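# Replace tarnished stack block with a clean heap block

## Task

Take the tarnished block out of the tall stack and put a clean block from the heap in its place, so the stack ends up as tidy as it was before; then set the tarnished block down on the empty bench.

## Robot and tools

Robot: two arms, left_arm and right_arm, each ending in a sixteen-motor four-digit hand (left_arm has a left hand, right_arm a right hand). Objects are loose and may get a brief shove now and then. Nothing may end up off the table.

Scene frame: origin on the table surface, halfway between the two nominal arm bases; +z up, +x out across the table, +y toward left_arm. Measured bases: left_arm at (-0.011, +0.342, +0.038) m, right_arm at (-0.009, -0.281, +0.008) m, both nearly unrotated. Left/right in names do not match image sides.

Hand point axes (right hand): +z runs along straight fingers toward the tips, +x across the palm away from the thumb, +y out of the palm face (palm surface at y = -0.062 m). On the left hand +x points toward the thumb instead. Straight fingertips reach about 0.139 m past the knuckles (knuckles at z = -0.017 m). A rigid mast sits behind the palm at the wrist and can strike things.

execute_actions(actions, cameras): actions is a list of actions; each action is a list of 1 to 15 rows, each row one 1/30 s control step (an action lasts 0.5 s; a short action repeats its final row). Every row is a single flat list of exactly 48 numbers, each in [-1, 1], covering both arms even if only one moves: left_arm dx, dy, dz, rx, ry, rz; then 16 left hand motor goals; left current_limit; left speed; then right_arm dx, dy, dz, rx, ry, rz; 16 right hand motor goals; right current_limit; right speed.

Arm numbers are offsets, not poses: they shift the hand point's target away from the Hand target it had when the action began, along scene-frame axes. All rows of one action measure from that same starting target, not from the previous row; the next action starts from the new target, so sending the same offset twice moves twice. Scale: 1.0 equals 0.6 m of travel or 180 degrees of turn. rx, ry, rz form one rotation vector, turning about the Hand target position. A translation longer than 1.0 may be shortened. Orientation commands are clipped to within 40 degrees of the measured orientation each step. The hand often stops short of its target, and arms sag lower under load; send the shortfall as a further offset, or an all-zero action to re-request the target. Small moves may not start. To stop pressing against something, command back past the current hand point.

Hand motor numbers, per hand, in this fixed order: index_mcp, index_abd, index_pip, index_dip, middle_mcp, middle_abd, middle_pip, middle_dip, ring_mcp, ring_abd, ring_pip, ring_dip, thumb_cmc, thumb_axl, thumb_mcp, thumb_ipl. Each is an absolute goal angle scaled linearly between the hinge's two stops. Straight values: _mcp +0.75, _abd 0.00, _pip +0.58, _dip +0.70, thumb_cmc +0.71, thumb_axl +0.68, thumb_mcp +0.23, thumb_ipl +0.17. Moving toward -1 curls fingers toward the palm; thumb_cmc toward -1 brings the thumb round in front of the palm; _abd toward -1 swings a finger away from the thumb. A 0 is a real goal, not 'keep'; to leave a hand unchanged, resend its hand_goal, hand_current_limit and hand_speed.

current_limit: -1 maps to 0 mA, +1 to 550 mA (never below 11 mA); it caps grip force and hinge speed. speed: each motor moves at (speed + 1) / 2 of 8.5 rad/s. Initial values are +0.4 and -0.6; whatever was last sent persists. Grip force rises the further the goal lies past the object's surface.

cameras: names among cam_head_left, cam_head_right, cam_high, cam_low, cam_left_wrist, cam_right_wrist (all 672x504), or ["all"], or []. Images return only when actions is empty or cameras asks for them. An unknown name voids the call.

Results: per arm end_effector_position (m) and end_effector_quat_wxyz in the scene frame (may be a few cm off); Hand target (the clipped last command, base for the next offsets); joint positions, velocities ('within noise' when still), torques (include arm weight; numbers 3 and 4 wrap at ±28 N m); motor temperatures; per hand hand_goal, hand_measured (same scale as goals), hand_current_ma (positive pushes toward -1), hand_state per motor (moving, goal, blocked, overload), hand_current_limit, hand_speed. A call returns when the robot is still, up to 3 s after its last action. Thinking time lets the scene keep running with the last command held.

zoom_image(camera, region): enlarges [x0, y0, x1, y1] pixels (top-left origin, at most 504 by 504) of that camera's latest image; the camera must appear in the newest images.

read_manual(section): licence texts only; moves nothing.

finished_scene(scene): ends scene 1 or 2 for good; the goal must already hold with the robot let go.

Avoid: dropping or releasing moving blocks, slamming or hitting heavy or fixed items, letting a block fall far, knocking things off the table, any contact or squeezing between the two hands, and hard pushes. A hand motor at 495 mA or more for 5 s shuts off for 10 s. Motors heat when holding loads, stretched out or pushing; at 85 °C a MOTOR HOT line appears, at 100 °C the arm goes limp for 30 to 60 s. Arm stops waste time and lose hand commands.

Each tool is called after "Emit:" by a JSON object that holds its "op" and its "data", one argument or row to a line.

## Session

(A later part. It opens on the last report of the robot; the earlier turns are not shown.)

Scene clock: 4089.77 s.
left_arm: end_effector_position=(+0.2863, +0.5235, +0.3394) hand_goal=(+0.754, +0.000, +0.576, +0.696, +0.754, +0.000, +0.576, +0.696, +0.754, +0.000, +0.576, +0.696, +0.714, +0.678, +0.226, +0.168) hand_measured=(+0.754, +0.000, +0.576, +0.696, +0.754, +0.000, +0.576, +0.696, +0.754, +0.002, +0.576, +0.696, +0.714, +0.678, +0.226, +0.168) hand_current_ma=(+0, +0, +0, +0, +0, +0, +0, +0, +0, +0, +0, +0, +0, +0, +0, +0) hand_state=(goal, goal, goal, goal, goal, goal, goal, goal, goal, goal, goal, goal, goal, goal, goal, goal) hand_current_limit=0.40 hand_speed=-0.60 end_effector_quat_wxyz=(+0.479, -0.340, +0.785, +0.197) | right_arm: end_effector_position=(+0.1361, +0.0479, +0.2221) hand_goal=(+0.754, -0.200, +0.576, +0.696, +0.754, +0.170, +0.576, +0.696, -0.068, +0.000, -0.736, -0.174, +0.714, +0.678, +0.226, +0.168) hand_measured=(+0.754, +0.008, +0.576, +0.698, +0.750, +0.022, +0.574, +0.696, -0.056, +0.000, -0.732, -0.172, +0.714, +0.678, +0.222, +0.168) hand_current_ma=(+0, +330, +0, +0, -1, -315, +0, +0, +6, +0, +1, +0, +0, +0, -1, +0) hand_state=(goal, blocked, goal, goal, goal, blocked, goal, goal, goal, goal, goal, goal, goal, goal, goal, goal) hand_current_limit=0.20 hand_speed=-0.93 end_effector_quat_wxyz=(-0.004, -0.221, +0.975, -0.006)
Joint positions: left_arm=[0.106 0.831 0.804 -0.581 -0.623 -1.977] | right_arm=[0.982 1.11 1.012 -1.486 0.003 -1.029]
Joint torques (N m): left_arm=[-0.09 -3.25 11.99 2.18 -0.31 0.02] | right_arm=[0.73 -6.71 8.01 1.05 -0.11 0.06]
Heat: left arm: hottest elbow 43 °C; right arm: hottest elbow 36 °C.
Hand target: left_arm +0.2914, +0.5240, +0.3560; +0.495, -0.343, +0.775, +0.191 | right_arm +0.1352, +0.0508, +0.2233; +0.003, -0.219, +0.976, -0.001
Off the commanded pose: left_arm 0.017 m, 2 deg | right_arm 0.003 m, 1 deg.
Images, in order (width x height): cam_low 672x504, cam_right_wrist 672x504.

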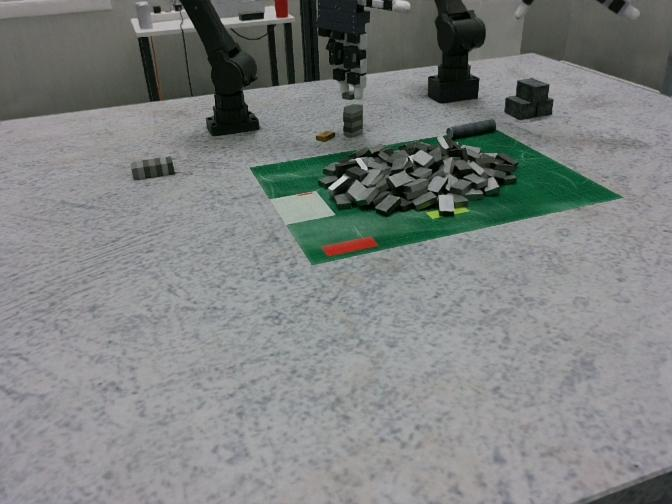

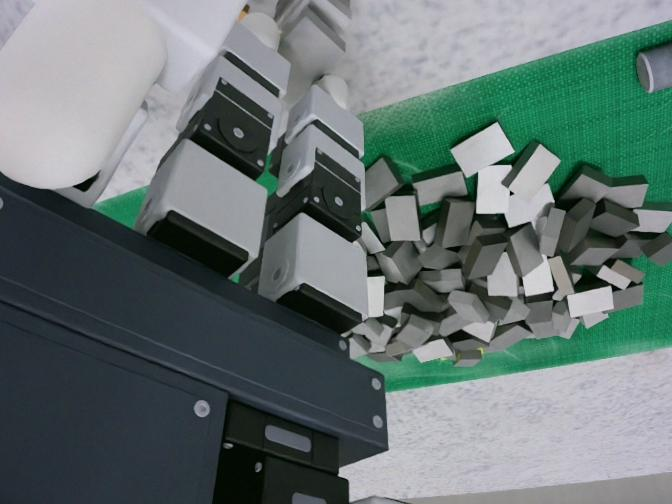

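Emit:
{"op": "zoom_image", "data": {
  "camera": "cam_right_wrist",
  "region": [265, 0, 375, 110]
}}

Emit:
{"op": "zoom_image", "data": {
  "camera": "cam_low",
  "region": [340, 86, 368, 114]
}}

Scaled by 4.582 from the camera's 672x504 image, which has a finer 960x720 frame.

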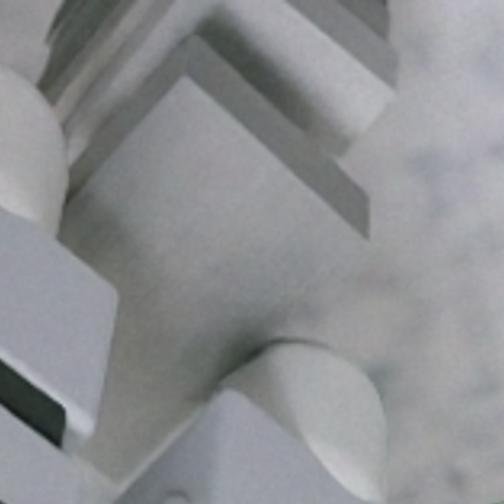

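Scaled by 18.000 from the camera's 672x504 image, which has a finer 960x720 frame.

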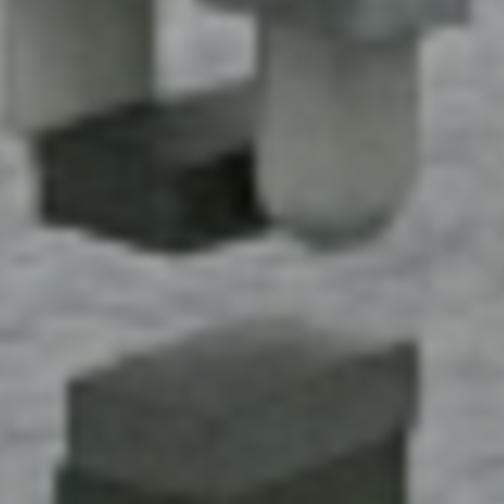

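Emit:
{"op": "execute_actions", "data": {
  "actions": [],
  "cameras": ["cam_low","cam_right_wrist"]
}}

Emit:
{"op": "zoom_image", "data": {
  "camera": "cam_low",
  "region": [335, 86, 370, 128]
}}

Emit:
{"op": "zoom_image", "data": {
  "camera": "cam_right_wrist",
  "region": [265, 0, 375, 110]
}}

Scene clock: 4166.27 s.
left_arm: end_effector_position=(+0.2863, +0.5235, +0.3394) hand_goal=(+0.754, +0.000, +0.576, +0.696, +0.754, +0.000, +0.576, +0.696, +0.754, +0.000, +0.576, +0.696, +0.714, +0.678, +0.226, +0.168) hand_measured=(+0.754, +0.000, +0.576, +0.696, +0.754, +0.000, +0.576, +0.696, +0.754, +0.002, +0.576, +0.696, +0.714, +0.678, +0.226, +0.168) hand_current_ma=(+0, +0, +0, +0, +0, +0, +0, +0, +0, +0, +0, +0, +0, +0, +0, +0) hand_state=(goal, goal, goal, goal, goal, goal, goal, goal, goal, goal, goal, goal, goal, goal, goal, goal) hand_current_limit=0.40 hand_speed=-0.60 end_effector_quat_wxyz=(+0.479, -0.340, +0.785, +0.197) | right_arm: end_effector_position=(+0.1361, +0.0479, +0.2221) hand_goal=(+0.754, -0.200, +0.576, +0.696, +0.754, +0.170, +0.576, +0.696, -0.068, +0.000, -0.736, -0.174, +0.714, +0.678, +0.226, +0.168) hand_measured=(+0.754, +0.008, +0.576, +0.698, +0.750, +0.022, +0.574, +0.696, -0.056, +0.000, -0.732, -0.172, +0.714, +0.678, +0.222, +0.168) hand_current_ma=(+0, +330, +0, +0, -1, -315, +0, +0, +6, +0, +1, +0, +0, +0, -1, +0) hand_state=(goal, blocked, goal, goal, goal, blocked, goal, goal, goal, goal, goal, goal, goal, goal, goal, goal) hand_current_limit=0.20 hand_speed=-0.93 end_effector_quat_wxyz=(-0.004, -0.221, +0.975, -0.006)
Joint positions: left_arm=[0.106 0.831 0.804 -0.581 -0.623 -1.977] | right_arm=[0.982 1.11 1.012 -1.486 0.003 -1.029]
Joint velocities: within noise
Joint torques (N m): left_arm=[-0.03 -3.25 12 2.19 -0.3 0.03] | right_arm=[0.67 -6.71 8.01 1.03 -0.11 0.06]
Motor temperatures (°C): left_arm=[22 23 43 24 25 23] | right_arm=[25 25 34 22 23 24]
Heat: left arm: hottest elbow 43 °C; right arm: hottest elbow 34 °C.
Hand target: left_arm +0.2914, +0.5240, +0.3560; +0.495, -0.343, +0.775, +0.191 | right_arm +0.1352, +0.0508, +0.2233; +0.003, -0.219, +0.976, -0.001
Off the commanded pose: left_arm 0.017 m, 2 deg | right_arm 0.003 m, 1 deg.
Images, in order (width x height): cam_low 672x504, cam_right_wrist 672x504.

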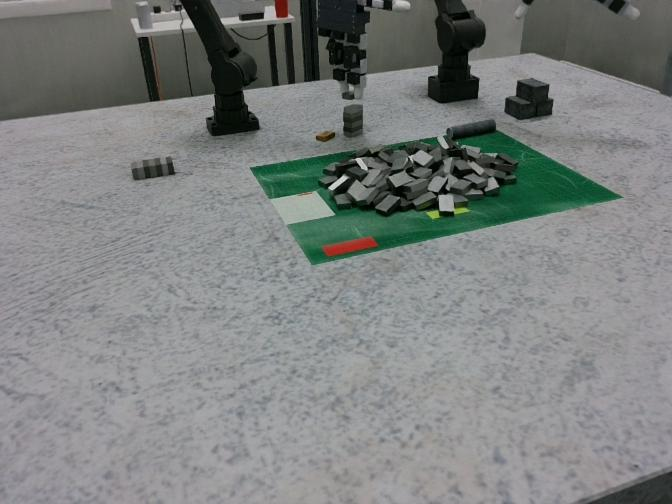

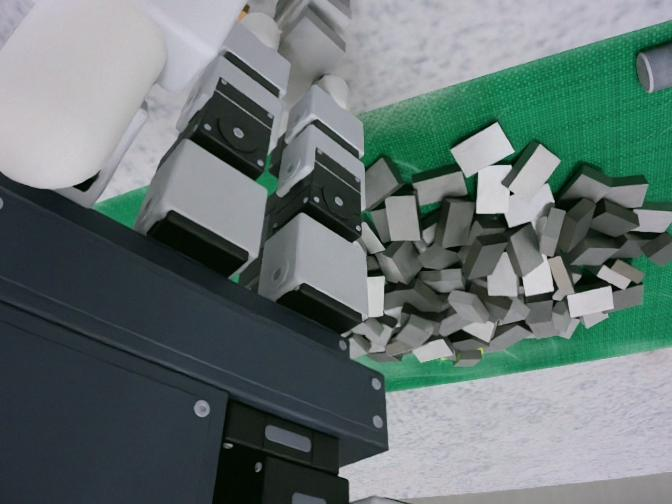

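Scaled by 12.000 from the camera's 672x504 image, which has a finer 960x720 frame.

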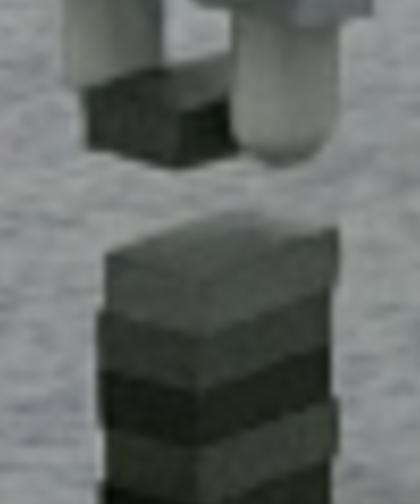

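Scaled by 4.582 from the camera's 672x504 image, which has a finer 960x720 frame.

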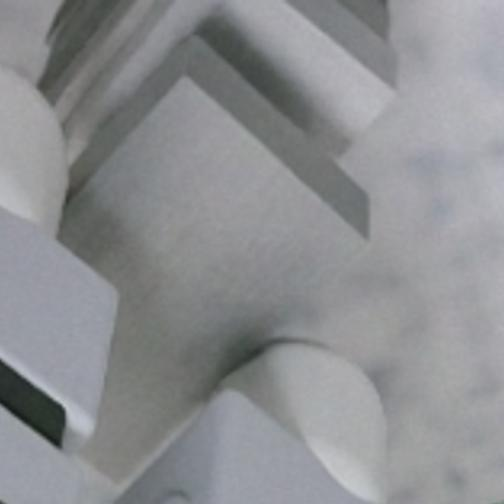

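Emit:
{"op": "execute_actions", "data": {
  "actions": [
    [[0,0,0,0,0,0,0.754,0,0.576,0.696,0.754,0,0.576,0.696,0.754,0,0.576,0.696,0.714,0.678,0.226,0.168,0.4,-0.6,-0.0007,0.007,-0.0067,0,0,0,0.754,-0.2,0.576,0.696,0.754,0.17,0.576,0.696,-0.068,0,-0.737,-0.174,0.714,0.678,0.226,0.168,0.2,-0.93]]
  ],
  "cameras": ["cam_low","cam_right_wrist"]
}}

Emit:
{"op": "zoom_image", "data": {
  "camera": "cam_low",
  "region": [335, 86, 370, 128]
}}

Emit:
{"op": "zoom_image", "data": {
  "camera": "cam_right_wrist",
  "region": [265, 0, 375, 110]
}}

Scene clock: 4216.67 s.
left_arm: end_effector_position=(+0.2863, +0.5235, +0.3394) hand_goal=(+0.754, +0.000, +0.576, +0.696, +0.754, +0.000, +0.576, +0.696, +0.754, +0.000, +0.576, +0.696, +0.714, +0.678, +0.226, +0.168) hand_measured=(+0.754, +0.000, +0.576, +0.696, +0.754, +0.000, +0.576, +0.696, +0.754, +0.002, +0.576, +0.696, +0.714, +0.678, +0.226, +0.168) hand_current_ma=(+0, +0, +0, +0, +0, +0, +0, +0, +0, +0, +0, +0, +0, +0, +0, +0) hand_state=(goal, goal, goal, goal, goal, goal, goal, goal, goal, goal, goal, goal, goal, goal, goal, goal) hand_current_limit=0.40 hand_speed=-0.60 end_effector_quat_wxyz=(+0.479, -0.340, +0.785, +0.197) | right_arm: end_effector_position=(+0.1354, +0.0522, +0.2229) hand_goal=(+0.754, -0.200, +0.576, +0.696, +0.754, +0.170, +0.576, +0.696, -0.068, +0.000, -0.736, -0.174, +0.714, +0.678, +0.226, +0.168) hand_measured=(+0.754, +0.008, +0.576, +0.698, +0.750, +0.022, +0.574, +0.696, -0.056, +0.000, -0.732, -0.172, +0.714, +0.678, +0.222, +0.168) hand_current_ma=(+0, +330, +0, +0, -1, -315, +0, +0, +6, +0, +1, +0, +0, +0, -1, +0) hand_state=(goal, blocked, goal, goal, goal, blocked, goal, goal, goal, goal, goal, goal, goal, goal, goal, goal) hand_current_limit=0.20 hand_speed=-0.93 end_effector_quat_wxyz=(+0.001, -0.222, +0.975, -0.001)
Joint positions: left_arm=[0.106 0.831 0.804 -0.581 -0.623 -1.977] | right_arm=[0.992 1.11 1.012 -1.473 0.003 -1.02]
Joint torques (N m): left_arm=[-0.09 -3.25 11.97 2.19 -0.31 0.03] | right_arm=[0.62 -5.95 7.77 1.09 -0.11 0.05]
Heat: left arm: hottest elbow 43 °C; right arm: hottest elbow 33 °C.
Hand target: left_arm +0.2914, +0.5240, +0.3560; +0.495, -0.343, +0.775, +0.191 | right_arm +0.1347, +0.0550, +0.2193; +0.003, -0.219, +0.976, -0.001
Off the commanded pose: left_arm 0.017 m, 2 deg | right_arm 0.005 m, 0 deg.
Images, in order (width x height): cam_low 672x504, cam_right_wrist 672x504.

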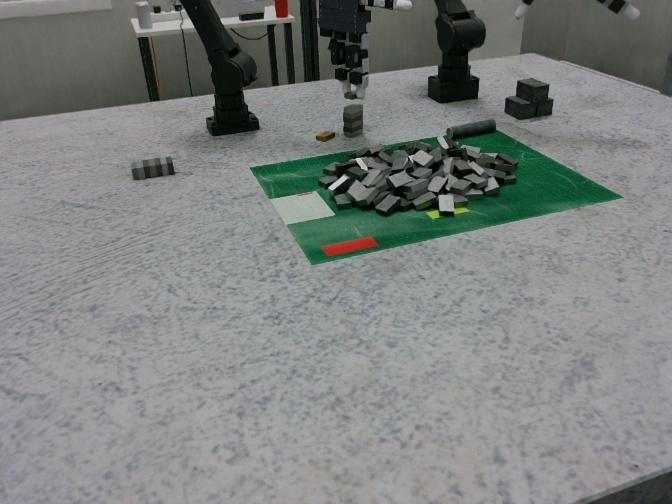

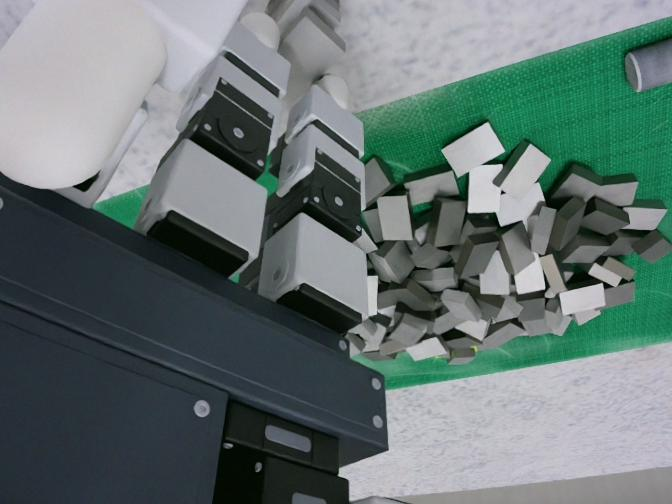

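Scaled by 12.000 from the camera's 672x504 image, which has a finer 960x720 frame.

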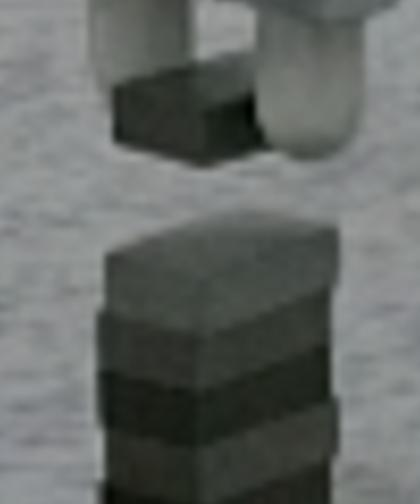

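Scaled by 4.582 from the camera's 672x504 image, which has a finer 960x720 frame.

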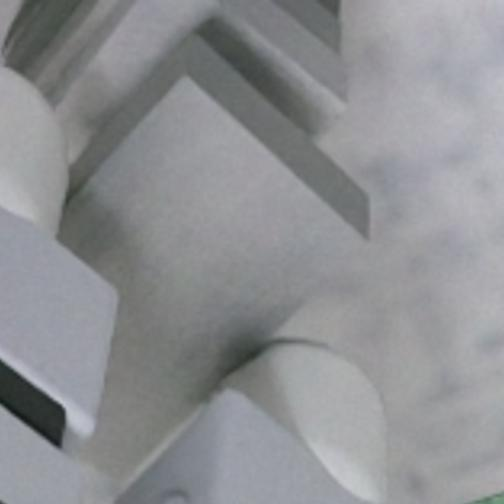

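Emit:
{"op": "execute_actions", "data": {
  "actions": [
    [[0,0,0,0,0,0,0.754,0,0.576,0.696,0.754,0,0.576,0.696,0.754,0,0.576,0.696,0.714,0.678,0.226,0.168,0.4,-0.6,-0.0043,-0.0015,-0.01,0,0,0,0.754,-0.2,0.576,0.696,0.754,0.17,0.576,0.696,-0.068,0,-0.737,-0.174,0.714,0.678,0.226,0.168,0.2,-0.93]]
  ],
  "cameras": ["cam_low","cam_right_wrist"]
}}

Emit:
{"op": "zoom_image", "data": {
  "camera": "cam_low",
  "region": [335, 86, 370, 128]
}}

Emit:
{"op": "zoom_image", "data": {
  "camera": "cam_right_wrist",
  "region": [265, 0, 375, 110]
}}

Scene clock: 4245.97 s.
left_arm: end_effector_position=(+0.2863, +0.5235, +0.3394) hand_goal=(+0.754, +0.000, +0.576, +0.696, +0.754, +0.000, +0.576, +0.696, +0.754, +0.000, +0.576, +0.696, +0.714, +0.678, +0.226, +0.168) hand_measured=(+0.754, +0.000, +0.576, +0.696, +0.754, +0.000, +0.576, +0.696, +0.754, +0.002, +0.576, +0.696, +0.714, +0.678, +0.226, +0.168) hand_current_ma=(+0, +0, +0, +0, +0, +0, +0, +0, +0, +0, +0, +0, +0, +0, +0, +0) hand_state=(goal, goal, goal, goal, goal, goal, goal, goal, goal, goal, goal, goal, goal, goal, goal, goal) hand_current_limit=0.40 hand_speed=-0.60 end_effector_quat_wxyz=(+0.479, -0.340, +0.785, +0.197) | right_arm: end_effector_position=(+0.1327, +0.0510, +0.2144) hand_goal=(+0.754, -0.200, +0.576, +0.696, +0.754, +0.170, +0.576, +0.696, -0.068, +0.000, -0.736, -0.174, +0.714, +0.678, +0.226, +0.168) hand_measured=(+0.754, +0.008, +0.576, +0.698, +0.750, +0.022, +0.574, +0.696, -0.056, +0.000, -0.732, -0.172, +0.714, +0.678, +0.222, +0.168) hand_current_ma=(+0, +330, +0, +0, -1, -315, +0, +0, +6, +0, +1, +0, +0, +0, -1, +0) hand_state=(goal, blocked, goal, goal, goal, blocked, goal, goal, goal, goal, goal, goal, goal, goal, goal, goal) hand_current_limit=0.20 hand_speed=-0.93 end_effector_quat_wxyz=(-0.001, -0.222, +0.975, -0.004)
Joint positions: left_arm=[0.106 0.831 0.804 -0.581 -0.623 -1.977] | right_arm=[0.997 1.11 0.991 -1.458 0.003 -1.014]
Joint torques (N m): left_arm=[-0.03 -3.25 12 2.18 -0.3 0.03] | right_arm=[0.67 -6.18 7.97 1.06 -0.11 0.05]
Heat: left arm: hottest elbow 43 °C; right arm: hottest elbow 33 °C.
Hand target: left_arm +0.2914, +0.5240, +0.3560; +0.495, -0.343, +0.775, +0.191 | right_arm +0.1322, +0.0541, +0.2133; +0.003, -0.219, +0.976, -0.001
Off the commanded pose: left_arm 0.017 m, 2 deg | right_arm 0.003 m, 1 deg.
Images, in order (width x height): cam_low 672x504, cam_right_wrist 672x504.

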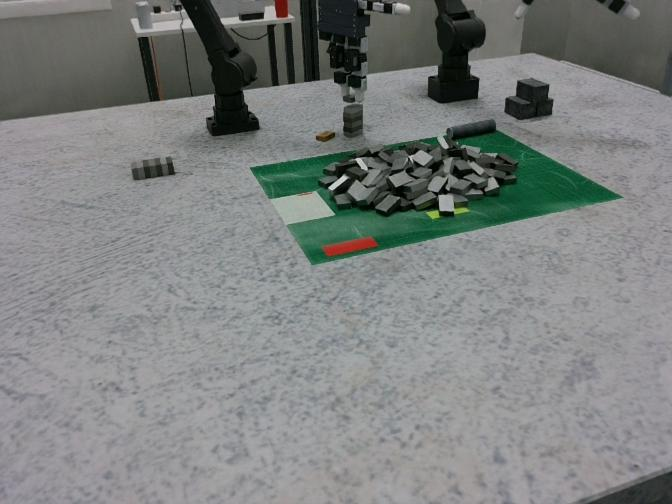

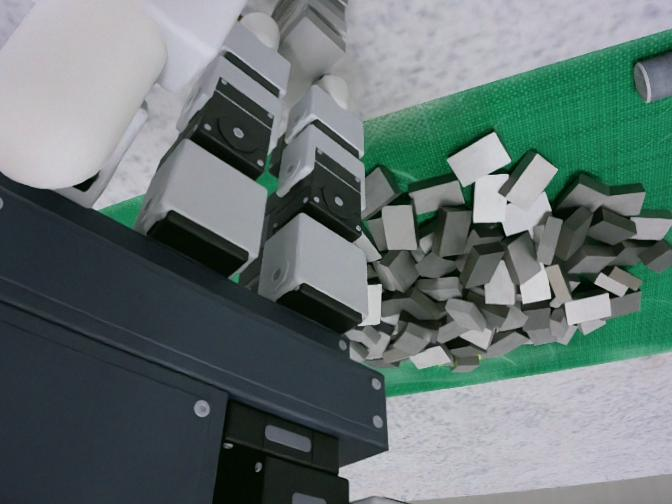

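Scaled by 12.000 from the camera's 672x504 image, which has a finer 960x720 frame.

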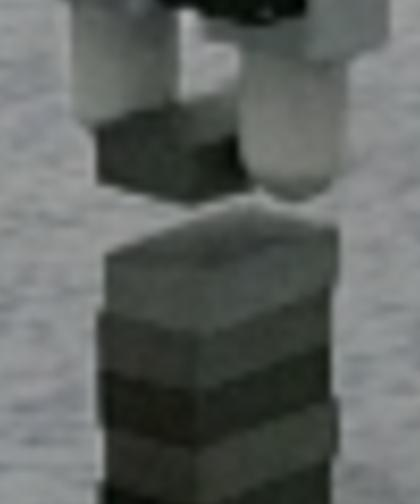

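Scaled by 4.582 from the camera's 672x504 image, which has a finer 960x720 frame.

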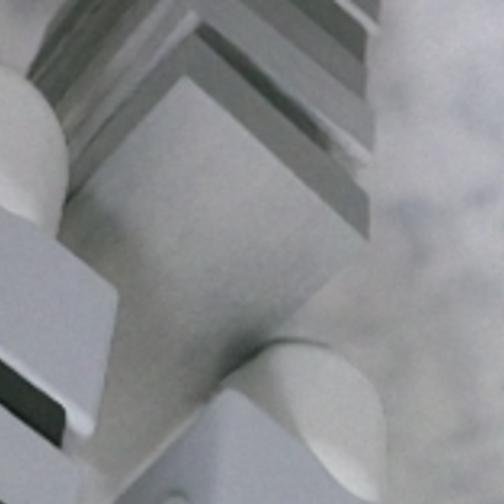

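Emit:
{"op": "execute_actions", "data": {
  "actions": [
    [[0,0,0,0,0,0,0.754,0,0.576,0.696,0.754,0,0.576,0.696,0.754,0,0.576,0.696,0.714,0.678,0.226,0.168,0.4,-0.6,0.0018,0.002,-0.0067,0,0,0,0.754,-0.2,0.576,0.696,0.754,0.17,0.576,0.696,-0.068,0,-0.737,-0.174,0.714,0.678,0.226,0.168,0.2,-0.93]]
  ],
  "cameras": ["cam_low","cam_right_wrist"]
}}

Emit:
{"op": "zoom_image", "data": {
  "camera": "cam_low",
  "region": [335, 86, 370, 128]
}}

Emit:
{"op": "zoom_image", "data": {
  "camera": "cam_right_wrist",
  "region": [265, 0, 375, 110]
}}

Scene clock: 4264.70 s.
left_arm: end_effector_position=(+0.2863, +0.5235, +0.3394) hand_goal=(+0.754, +0.000, +0.576, +0.696, +0.754, +0.000, +0.576, +0.696, +0.754, +0.000, +0.576, +0.696, +0.714, +0.678, +0.226, +0.168) hand_measured=(+0.754, +0.000, +0.576, +0.696, +0.754, +0.000, +0.576, +0.696, +0.754, +0.002, +0.576, +0.696, +0.714, +0.678, +0.226, +0.168) hand_current_ma=(+0, +0, +0, +0, +0, +0, +0, +0, +0, +0, +0, +0, +0, +0, +0, +0) hand_state=(goal, goal, goal, goal, goal, goal, goal, goal, goal, goal, goal, goal, goal, goal, goal, goal) hand_current_limit=0.40 hand_speed=-0.60 end_effector_quat_wxyz=(+0.479, -0.340, +0.785, +0.197) | right_arm: end_effector_position=(+0.1334, +0.0519, +0.2126) hand_goal=(+0.754, -0.200, +0.576, +0.696, +0.754, +0.170, +0.576, +0.696, -0.068, +0.000, -0.736, -0.174, +0.714, +0.678, +0.226, +0.168) hand_measured=(+0.754, +0.008, +0.576, +0.698, +0.750, +0.022, +0.574, +0.696, -0.056, +0.000, -0.732, -0.172, +0.714, +0.678, +0.222, +0.168) hand_current_ma=(+0, +330, +0, +0, -1, -315, +0, +0, +6, +0, +1, +0, +0, +0, -1, +0) hand_state=(goal, blocked, goal, goal, goal, blocked, goal, goal, goal, goal, goal, goal, goal, goal, goal, goal) hand_current_limit=0.20 hand_speed=-0.93 end_effector_quat_wxyz=(+0.001, -0.221, +0.975, -0.002)
Joint positions: left_arm=[0.106 0.831 0.804 -0.581 -0.623 -1.977] | right_arm=[0.997 1.11 0.985 -1.447 0.003 -1.014]
Joint torques (N m): left_arm=[-0.09 -3.25 11.99 2.17 -0.3 0.03] | right_arm=[0.56 -5.71 7.92 1.1 -0.11 0.05]
Heat: left arm: hottest elbow 43 °C; right arm: hottest elbow 33 °C.
Hand target: left_arm +0.2914, +0.5240, +0.3560; +0.495, -0.343, +0.775, +0.191 | right_arm +0.1333, +0.0553, +0.2094; +0.003, -0.219, +0.976, -0.001
Off the commanded pose: left_arm 0.017 m, 2 deg | right_arm 0.005 m, 0 deg.
Images, in order (width x height): cam_low 672x504, cam_right_wrist 672x504.

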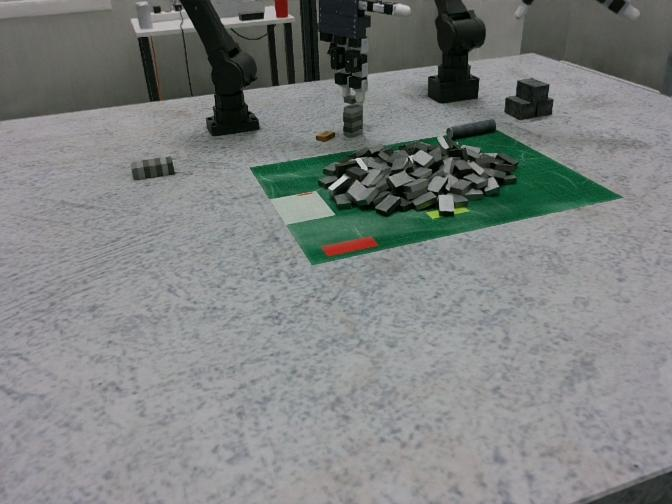

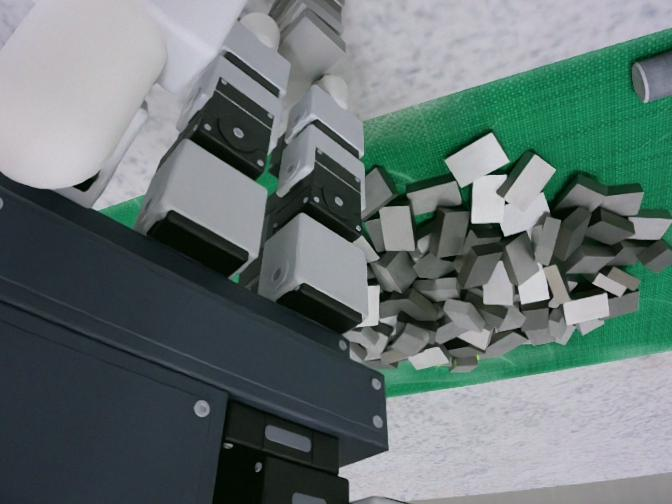

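Scaled by 12.000 from the camera's 672x504 image, which has a finer 960x720 frame.

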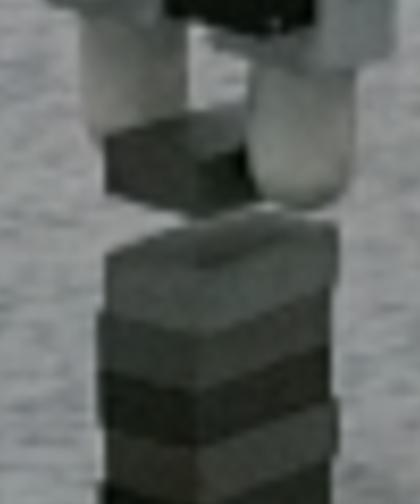

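Scaled by 4.582 from the camera's 672x504 image, which has a finer 960x720 frame.

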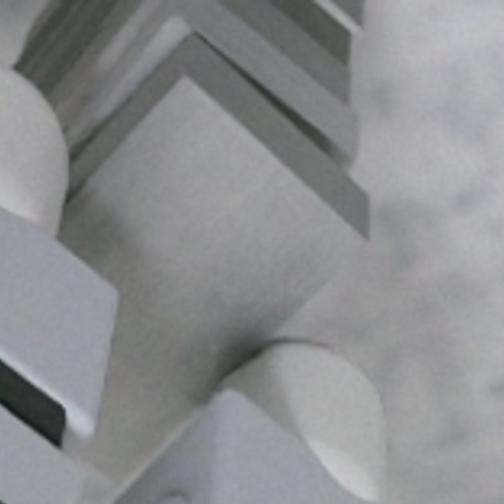

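Emit:
{"op": "execute_actions", "data": {
  "actions": [
    [[0,0,0,0,0,0,0.754,0,0.576,0.696,0.754,0,0.576,0.696,0.754,0,0.576,0.696,0.714,0.678,0.226,0.168,0.4,-0.6,0,0,-0.005,0,0,0,0.754,-0.2,0.576,0.696,0.754,0.17,0.576,0.696,-0.068,0,-0.737,-0.174,0.714,0.678,0.226,0.168,0.2,-0.93]]
  ],
  "cameras": ["cam_low","cam_right_wrist"]
}}

Emit:
{"op": "zoom_image", "data": {
  "camera": "cam_low",
  "region": [335, 86, 370, 128]
}}

Emit:
{"op": "zoom_image", "data": {
  "camera": "cam_right_wrist",
  "region": [265, 0, 375, 110]
}}

Scene clock: 4278.77 s.
left_arm: end_effector_position=(+0.2863, +0.5235, +0.3394) hand_goal=(+0.754, +0.000, +0.576, +0.696, +0.754, +0.000, +0.576, +0.696, +0.754, +0.000, +0.576, +0.696, +0.714, +0.678, +0.226, +0.168) hand_measured=(+0.754, +0.000, +0.576, +0.696, +0.754, +0.000, +0.576, +0.696, +0.754, +0.002, +0.576, +0.696, +0.714, +0.678, +0.226, +0.168) hand_current_ma=(+0, +0, +0, +0, +0, +0, +0, +0, +0, +0, +0, +0, +0, +0, +0, +0) hand_state=(goal, goal, goal, goal, goal, goal, goal, goal, goal, goal, goal, goal, goal, goal, goal, goal) hand_current_limit=0.40 hand_speed=-0.60 end_effector_quat_wxyz=(+0.479, -0.340, +0.785, +0.197) | right_arm: end_effector_position=(+0.1335, +0.0521, +0.2094) hand_goal=(+0.754, -0.200, +0.576, +0.696, +0.754, +0.170, +0.576, +0.696, -0.068, +0.000, -0.736, -0.174, +0.714, +0.678, +0.226, +0.168) hand_measured=(+0.754, +0.008, +0.576, +0.698, +0.750, +0.022, +0.574, +0.696, -0.056, +0.000, -0.732, -0.172, +0.714, +0.678, +0.222, +0.168) hand_current_ma=(+0, +330, +0, +0, -1, -315, +0, +0, +6, +0, +1, +0, +0, +0, -1, +0) hand_state=(goal, blocked, goal, goal, goal, blocked, goal, goal, goal, goal, goal, goal, goal, goal, goal, goal) hand_current_limit=0.20 hand_speed=-0.93 end_effector_quat_wxyz=(+0.001, -0.221, +0.975, -0.002)
Joint positions: left_arm=[0.106 0.831 0.804 -0.581 -0.623 -1.977] | right_arm=[0.997 1.112 0.978 -1.438 0.003 -1.014]
Joint torques (N m): left_arm=[-0.03 -3.19 11.97 2.21 -0.3 0.03] | right_arm=[0.56 -5.77 7.91 1.07 -0.11 0.05]
Heat: left arm: hottest elbow 43 °C; right arm: hottest elbow 33 °C.
Hand target: left_arm +0.2914, +0.5240, +0.3560; +0.495, -0.343, +0.775, +0.191 | right_arm +0.1332, +0.0553, +0.2062; +0.003, -0.219, +0.976, -0.001
Off the commanded pose: left_arm 0.017 m, 2 deg | right_arm 0.004 m, 0 deg.
Images, in order (width x height): cam_low 672x504, cam_right_wrist 672x504.

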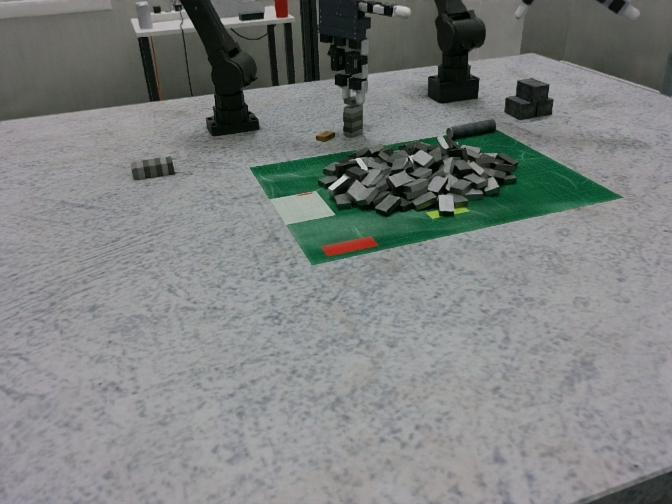

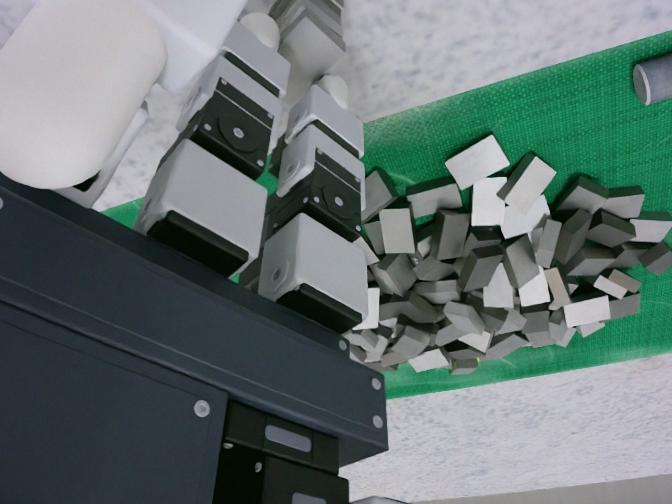

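Scaled by 12.000 from the camera's 672x504 image, which has a finer 960x720 frame.

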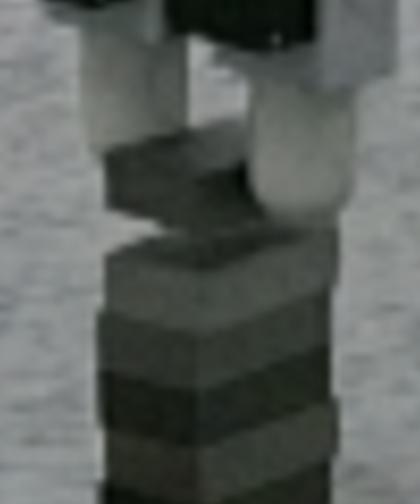

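Scaled by 4.582 from the camera's 672x504 image, which has a finer 960x720 frame.

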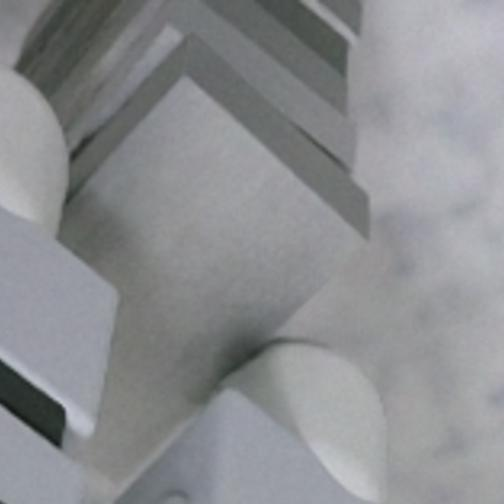

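Emit:
{"op": "zoom_image", "data": {
  "camera": "cam_right_wrist",
  "region": [295, 0, 355, 60]
}}

Emit:
{"op": "zoom_image", "data": {
  "camera": "cam_low",
  "region": [340, 95, 366, 121]
}}

Scaled by 8.400 from the camera's 672x504 image, which has a finer 960x720 frame.

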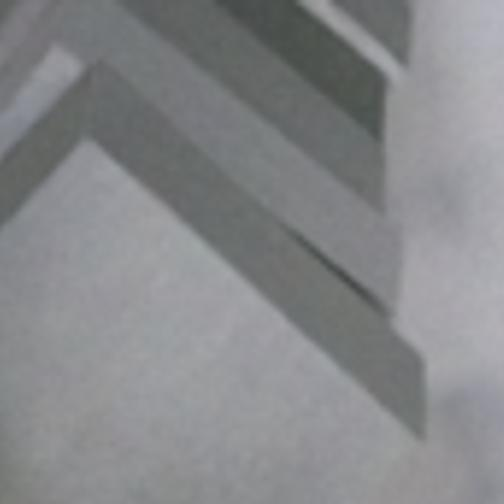

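Scaled by 19.385 from the camera's 672x504 image, which has a finer 960x720 frame.

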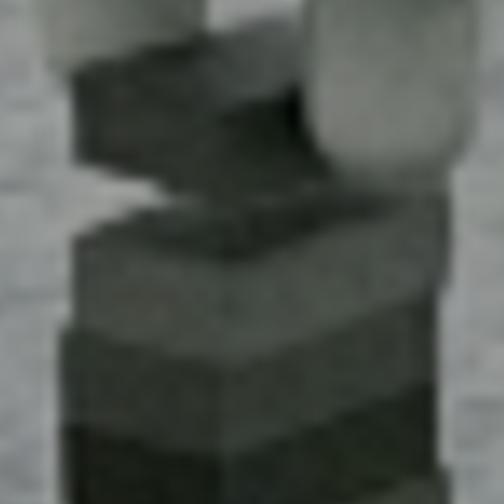

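Emit:
{"op": "zoom_image", "data": {
  "camera": "cam_right_wrist",
  "region": [330, 20, 354, 44]
}}

Scaled by 21.000 from the camera's 672x504 image, which has a finer 960x720 frame.

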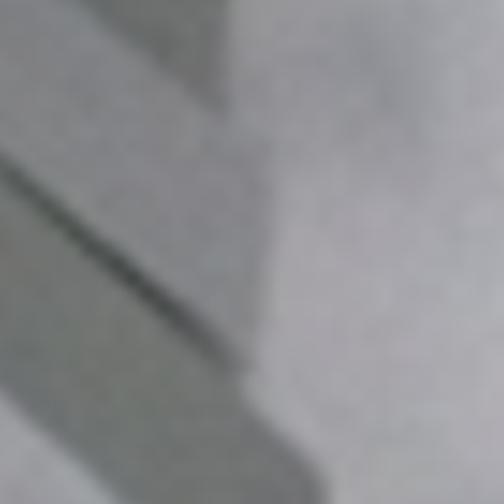

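Emit:
{"op": "execute_actions", "data": {
  "actions": [
    [[0,0,0,0,0,0,0.754,0,0.576,0.696,0.754,0,0.576,0.696,0.754,0,0.576,0.696,0.714,0.678,0.226,0.168,0.4,-0.6,-0.0014,-0.003,-0.004,0,0,0,0.754,-0.2,0.576,0.696,0.754,0.17,0.576,0.696,-0.068,0,-0.737,-0.174,0.714,0.678,0.226,0.168,0.2,-0.93]]
  ],
  "cameras": ["cam_low","cam_right_wrist"]
}}

Emit:
{"op": "zoom_image", "data": {
  "camera": "cam_low",
  "region": [340, 95, 366, 121]
}}

Emit:
{"op": "zoom_image", "data": {
  "camera": "cam_right_wrist",
  "region": [295, 0, 355, 60]
}}

Scene clock: 4409.33 s.
left_arm: end_effector_position=(+0.2863, +0.5235, +0.3394) hand_goal=(+0.754, +0.000, +0.576, +0.696, +0.754, +0.000, +0.576, +0.696, +0.754, +0.000, +0.576, +0.696, +0.714, +0.678, +0.226, +0.168) hand_measured=(+0.754, +0.000, +0.576, +0.696, +0.754, +0.000, +0.576, +0.696, +0.754, +0.002, +0.576, +0.696, +0.714, +0.678, +0.226, +0.168) hand_current_ma=(+0, +0, +0, +0, +0, +0, +0, +0, +0, +0, +0, +0, +0, +0, +0, +0) hand_state=(goal, goal, goal, goal, goal, goal, goal, goal, goal, goal, goal, goal, goal, goal, goal, goal) hand_current_limit=0.40 hand_speed=-0.60 end_effector_quat_wxyz=(+0.479, -0.340, +0.785, +0.197) | right_arm: end_effector_position=(+0.1325, +0.0506, +0.2055) hand_goal=(+0.754, -0.200, +0.576, +0.696, +0.754, +0.170, +0.576, +0.696, -0.068, +0.000, -0.736, -0.174, +0.714, +0.678, +0.226, +0.168) hand_measured=(+0.754, +0.008, +0.576, +0.698, +0.750, +0.022, +0.574, +0.696, -0.056, +0.000, -0.732, -0.172, +0.714, +0.678, +0.222, +0.168) hand_current_ma=(+0, +330, +0, +0, -1, -315, +0, +0, +6, +0, +1, +0, +0, +0, -1, +0) hand_state=(goal, blocked, goal, goal, goal, blocked, goal, goal, goal, goal, goal, goal, goal, goal, goal, goal) hand_current_limit=0.20 hand_speed=-0.93 end_effector_quat_wxyz=(-0.001, -0.221, +0.975, -0.003)
Joint positions: left_arm=[0.106 0.831 0.804 -0.581 -0.623 -1.977] | right_arm=[0.997 1.112 0.968 -1.433 0.003 -1.014]
Joint torques (N m): left_arm=[-0.09 -3.25 12 2.17 -0.3 0.03] | right_arm=[0.56 -6.07 7.88 1.1 -0.11 0.04]
Heat: left arm: hottest elbow 43 °C; right arm: hottest elbow 33 °C.
Hand target: left_arm +0.2914, +0.5240, +0.3560; +0.495, -0.343, +0.775, +0.191 | right_arm +0.1324, +0.0536, +0.2039; +0.003, -0.219, +0.976, -0.001
Off the commanded pose: left_arm 0.017 m, 2 deg | right_arm 0.003 m, 1 deg.
Images, in order (width x height): cam_low 672x504, cam_right_wrist 672x504.

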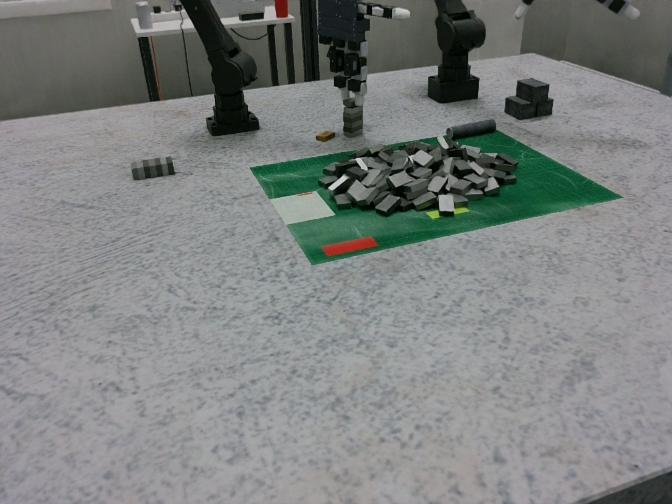

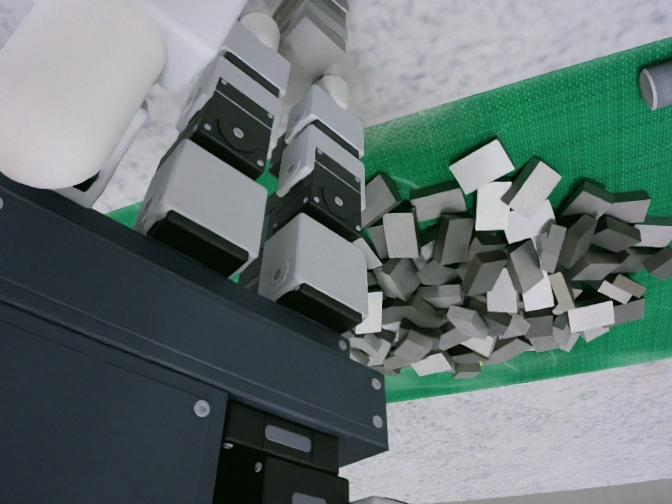

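Scaled by 19.385 from the camera's 672x504 image, which has a finer 960x720 frame.

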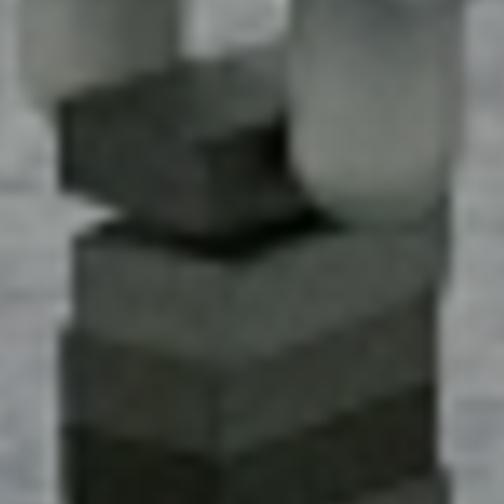

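Scaled by 8.400 from the camera's 672x504 image, which has a finer 960x720 frame.

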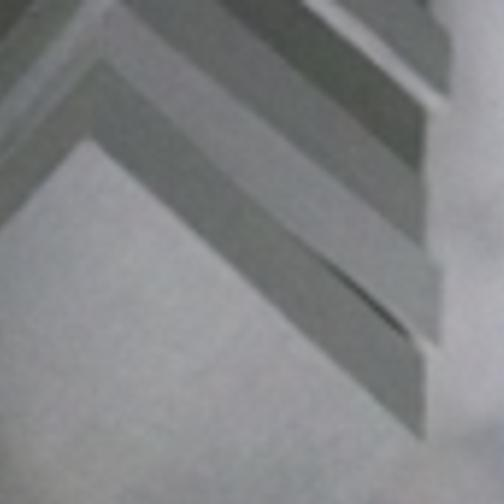

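Emit:
{"op": "execute_actions", "data": {
  "actions": [
    [[0,0,0,0,0,0,0.754,0,0.576,0.696,0.754,0,0.576,0.696,0.754,0,0.576,0.696,0.714,0.678,0.226,0.168,0.4,-0.6,0.0078,-0.0013,-0.0013,0,0,0,0.754,-0.2,0.576,0.696,0.754,0.17,0.576,0.696,-0.068,0,-0.737,-0.174,0.714,0.678,0.226,0.168,0.2,-0.93]]
  ],
  "cameras": ["cam_low","cam_right_wrist"]
}}

Emit:
{"op": "zoom_image", "data": {
  "camera": "cam_low",
  "region": [340, 95, 366, 121]
}}

Emit:
{"op": "zoom_image", "data": {
  "camera": "cam_right_wrist",
  "region": [295, 0, 355, 60]
}}

Scene clock: 4444.93 s.
left_arm: end_effector_position=(+0.2863, +0.5235, +0.3394) hand_goal=(+0.754, +0.000, +0.576, +0.696, +0.754, +0.000, +0.576, +0.696, +0.754, +0.000, +0.576, +0.696, +0.714, +0.678, +0.226, +0.168) hand_measured=(+0.754, +0.000, +0.576, +0.696, +0.754, +0.000, +0.576, +0.696, +0.754, +0.002, +0.576, +0.696, +0.714, +0.678, +0.226, +0.168) hand_current_ma=(+0, +0, +0, +0, +0, +0, +0, +0, +0, +0, +0, +0, +0, +0, +0, +0) hand_state=(goal, goal, goal, goal, goal, goal, goal, goal, goal, goal, goal, goal, goal, goal, goal, goal) hand_current_limit=0.40 hand_speed=-0.60 end_effector_quat_wxyz=(+0.479, -0.340, +0.785, +0.197) | right_arm: end_effector_position=(+0.1331, +0.0515, +0.2056) hand_goal=(+0.754, -0.200, +0.576, +0.696, +0.754, +0.170, +0.576, +0.696, -0.068, +0.000, -0.736, -0.174, +0.714, +0.678, +0.226, +0.168) hand_measured=(+0.754, +0.008, +0.576, +0.698, +0.750, +0.022, +0.574, +0.696, -0.056, +0.000, -0.732, -0.172, +0.714, +0.678, +0.222, +0.168) hand_current_ma=(+0, +330, +0, +0, -1, -315, +0, +0, +6, +0, +1, +0, +0, +0, -1, +0) hand_state=(goal, blocked, goal, goal, goal, blocked, goal, goal, goal, goal, goal, goal, goal, goal, goal, goal) hand_current_limit=0.20 hand_speed=-0.93 end_effector_quat_wxyz=(+0.000, -0.221, +0.975, -0.002)
Joint positions: left_arm=[0.106 0.831 0.804 -0.581 -0.623 -1.977] | right_arm=[0.997 1.112 0.968 -1.429 0.003 -1.014]
Joint torques (N m): left_arm=[-0.09 -3.25 11.99 2.19 -0.3 0.03] | right_arm=[-0.67 -5.71 8.05 1.09 -0.1 -0.08]
Heat: left arm: hottest elbow 43 °C; right arm: hottest elbow 33 °C.
Hand target: left_arm +0.2914, +0.5240, +0.3560; +0.495, -0.343, +0.775, +0.191 | right_arm +0.1371, +0.0527, +0.2031; +0.003, -0.219, +0.976, -0.001
Off the commanded pose: left_arm 0.017 m, 2 deg | right_arm 0.005 m, 0 deg.
Images, in order (width x height): cam_low 672x504, cam_right_wrist 672x504.

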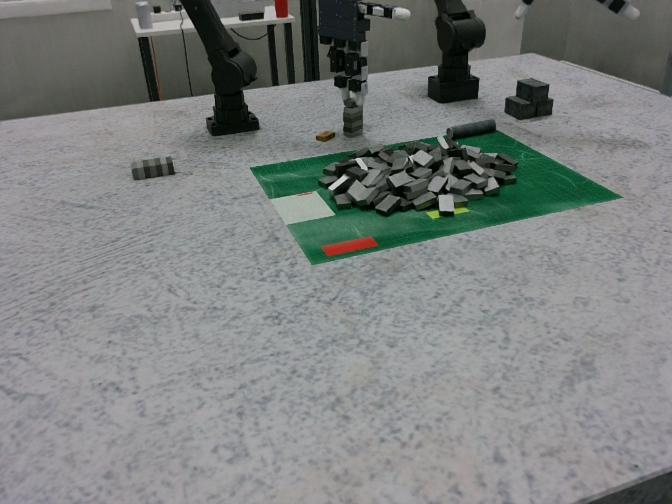

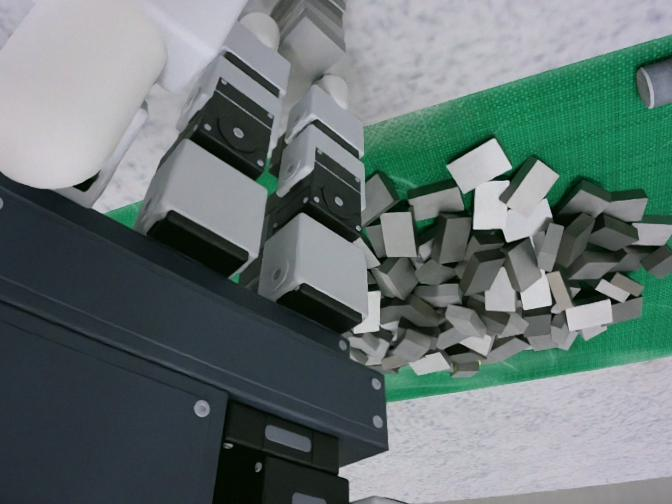

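Scaled by 19.385 from the camera's 672x504 image, which has a finer 960x720 frame.

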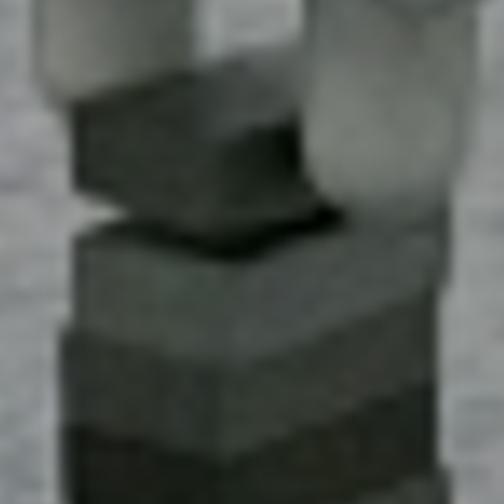

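Scaled by 8.400 from the camera's 672x504 image, which has a finer 960x720 frame.

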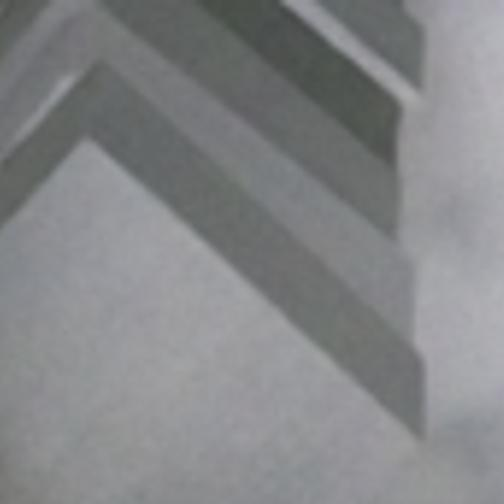

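Emit:
{"op": "execute_actions", "data": {
  "actions": [
    [[0,0,0,0,0,0,0.754,0,0.576,0.696,0.754,0,0.576,0.696,0.754,0,0.576,0.696,0.714,0.678,0.226,0.168,0.4,-0.6,0.0011,-0.0005,-0.0003,0,0,0,0.754,-0.2,0.576,0.696,0.754,0.17,0.576,0.696,-0.068,0,-0.737,-0.174,0.714,0.678,0.226,0.168,0.2,-0.93]]
  ]
}}

Scene clock: 4463.70 s.
left_arm: end_effector_position=(+0.2863, +0.5235, +0.3394) hand_goal=(+0.754, +0.000, +0.576, +0.696, +0.754, +0.000, +0.576, +0.696, +0.754, +0.000, +0.576, +0.696, +0.714, +0.678, +0.226, +0.168) hand_measured=(+0.754, +0.000, +0.576, +0.696, +0.754, +0.000, +0.576, +0.696, +0.754, +0.002, +0.576, +0.696, +0.714, +0.678, +0.226, +0.168) hand_current_ma=(+0, +0, +0, +0, +0, +0, +0, +0, +0, +0, +0, +0, +0, +0, +0, +0) hand_state=(goal, goal, goal, goal, goal, goal, goal, goal, goal, goal, goal, goal, goal, goal, goal, goal) hand_current_limit=0.40 hand_speed=-0.60 end_effector_quat_wxyz=(+0.479, -0.340, +0.785, +0.197) | right_arm: end_effector_position=(+0.1338, +0.0512, +0.2055) hand_goal=(+0.754, -0.200, +0.576, +0.696, +0.754, +0.170, +0.576, +0.696, -0.068, +0.000, -0.736, -0.174, +0.714, +0.678, +0.226, +0.168) hand_measured=(+0.754, +0.008, +0.576, +0.698, +0.750, +0.022, +0.574, +0.696, -0.056, +0.000, -0.732, -0.172, +0.714, +0.678, +0.222, +0.168) hand_current_ma=(+0, +330, +0, +0, -1, -315, +0, +0, +6, +0, +1, +0, +0, +0, -1, +0) hand_state=(goal, blocked, goal, goal, goal, blocked, goal, goal, goal, goal, goal, goal, goal, goal, goal, goal) hand_current_limit=0.20 hand_speed=-0.93 end_effector_quat_wxyz=(+0.000, -0.221, +0.975, -0.002)
Joint positions: left_arm=[0.106 0.831 0.804 -0.581 -0.623 -1.977] | right_arm=[0.995 1.113 0.968 -1.429 0.003 -1.014]
Joint torques (N m): left_arm=[-0.03 -3.25 11.99 2.17 -0.31 0.03] | right_arm=[-0.73 -5.71 8.03 1.1 -0.1 -0.11]
Heat: left arm: hottest elbow 43 °C; right arm: hottest elbow 33 °C.
Hand target: left_arm +0.2914, +0.5240, +0.3560; +0.495, -0.343, +0.775, +0.191 | right_arm +0.1378, +0.0524, +0.2029; +0.003, -0.219, +0.976, -0.001
Off the commanded pose: left_arm 0.017 m, 2 deg | right_arm 0.005 m, 0 deg.


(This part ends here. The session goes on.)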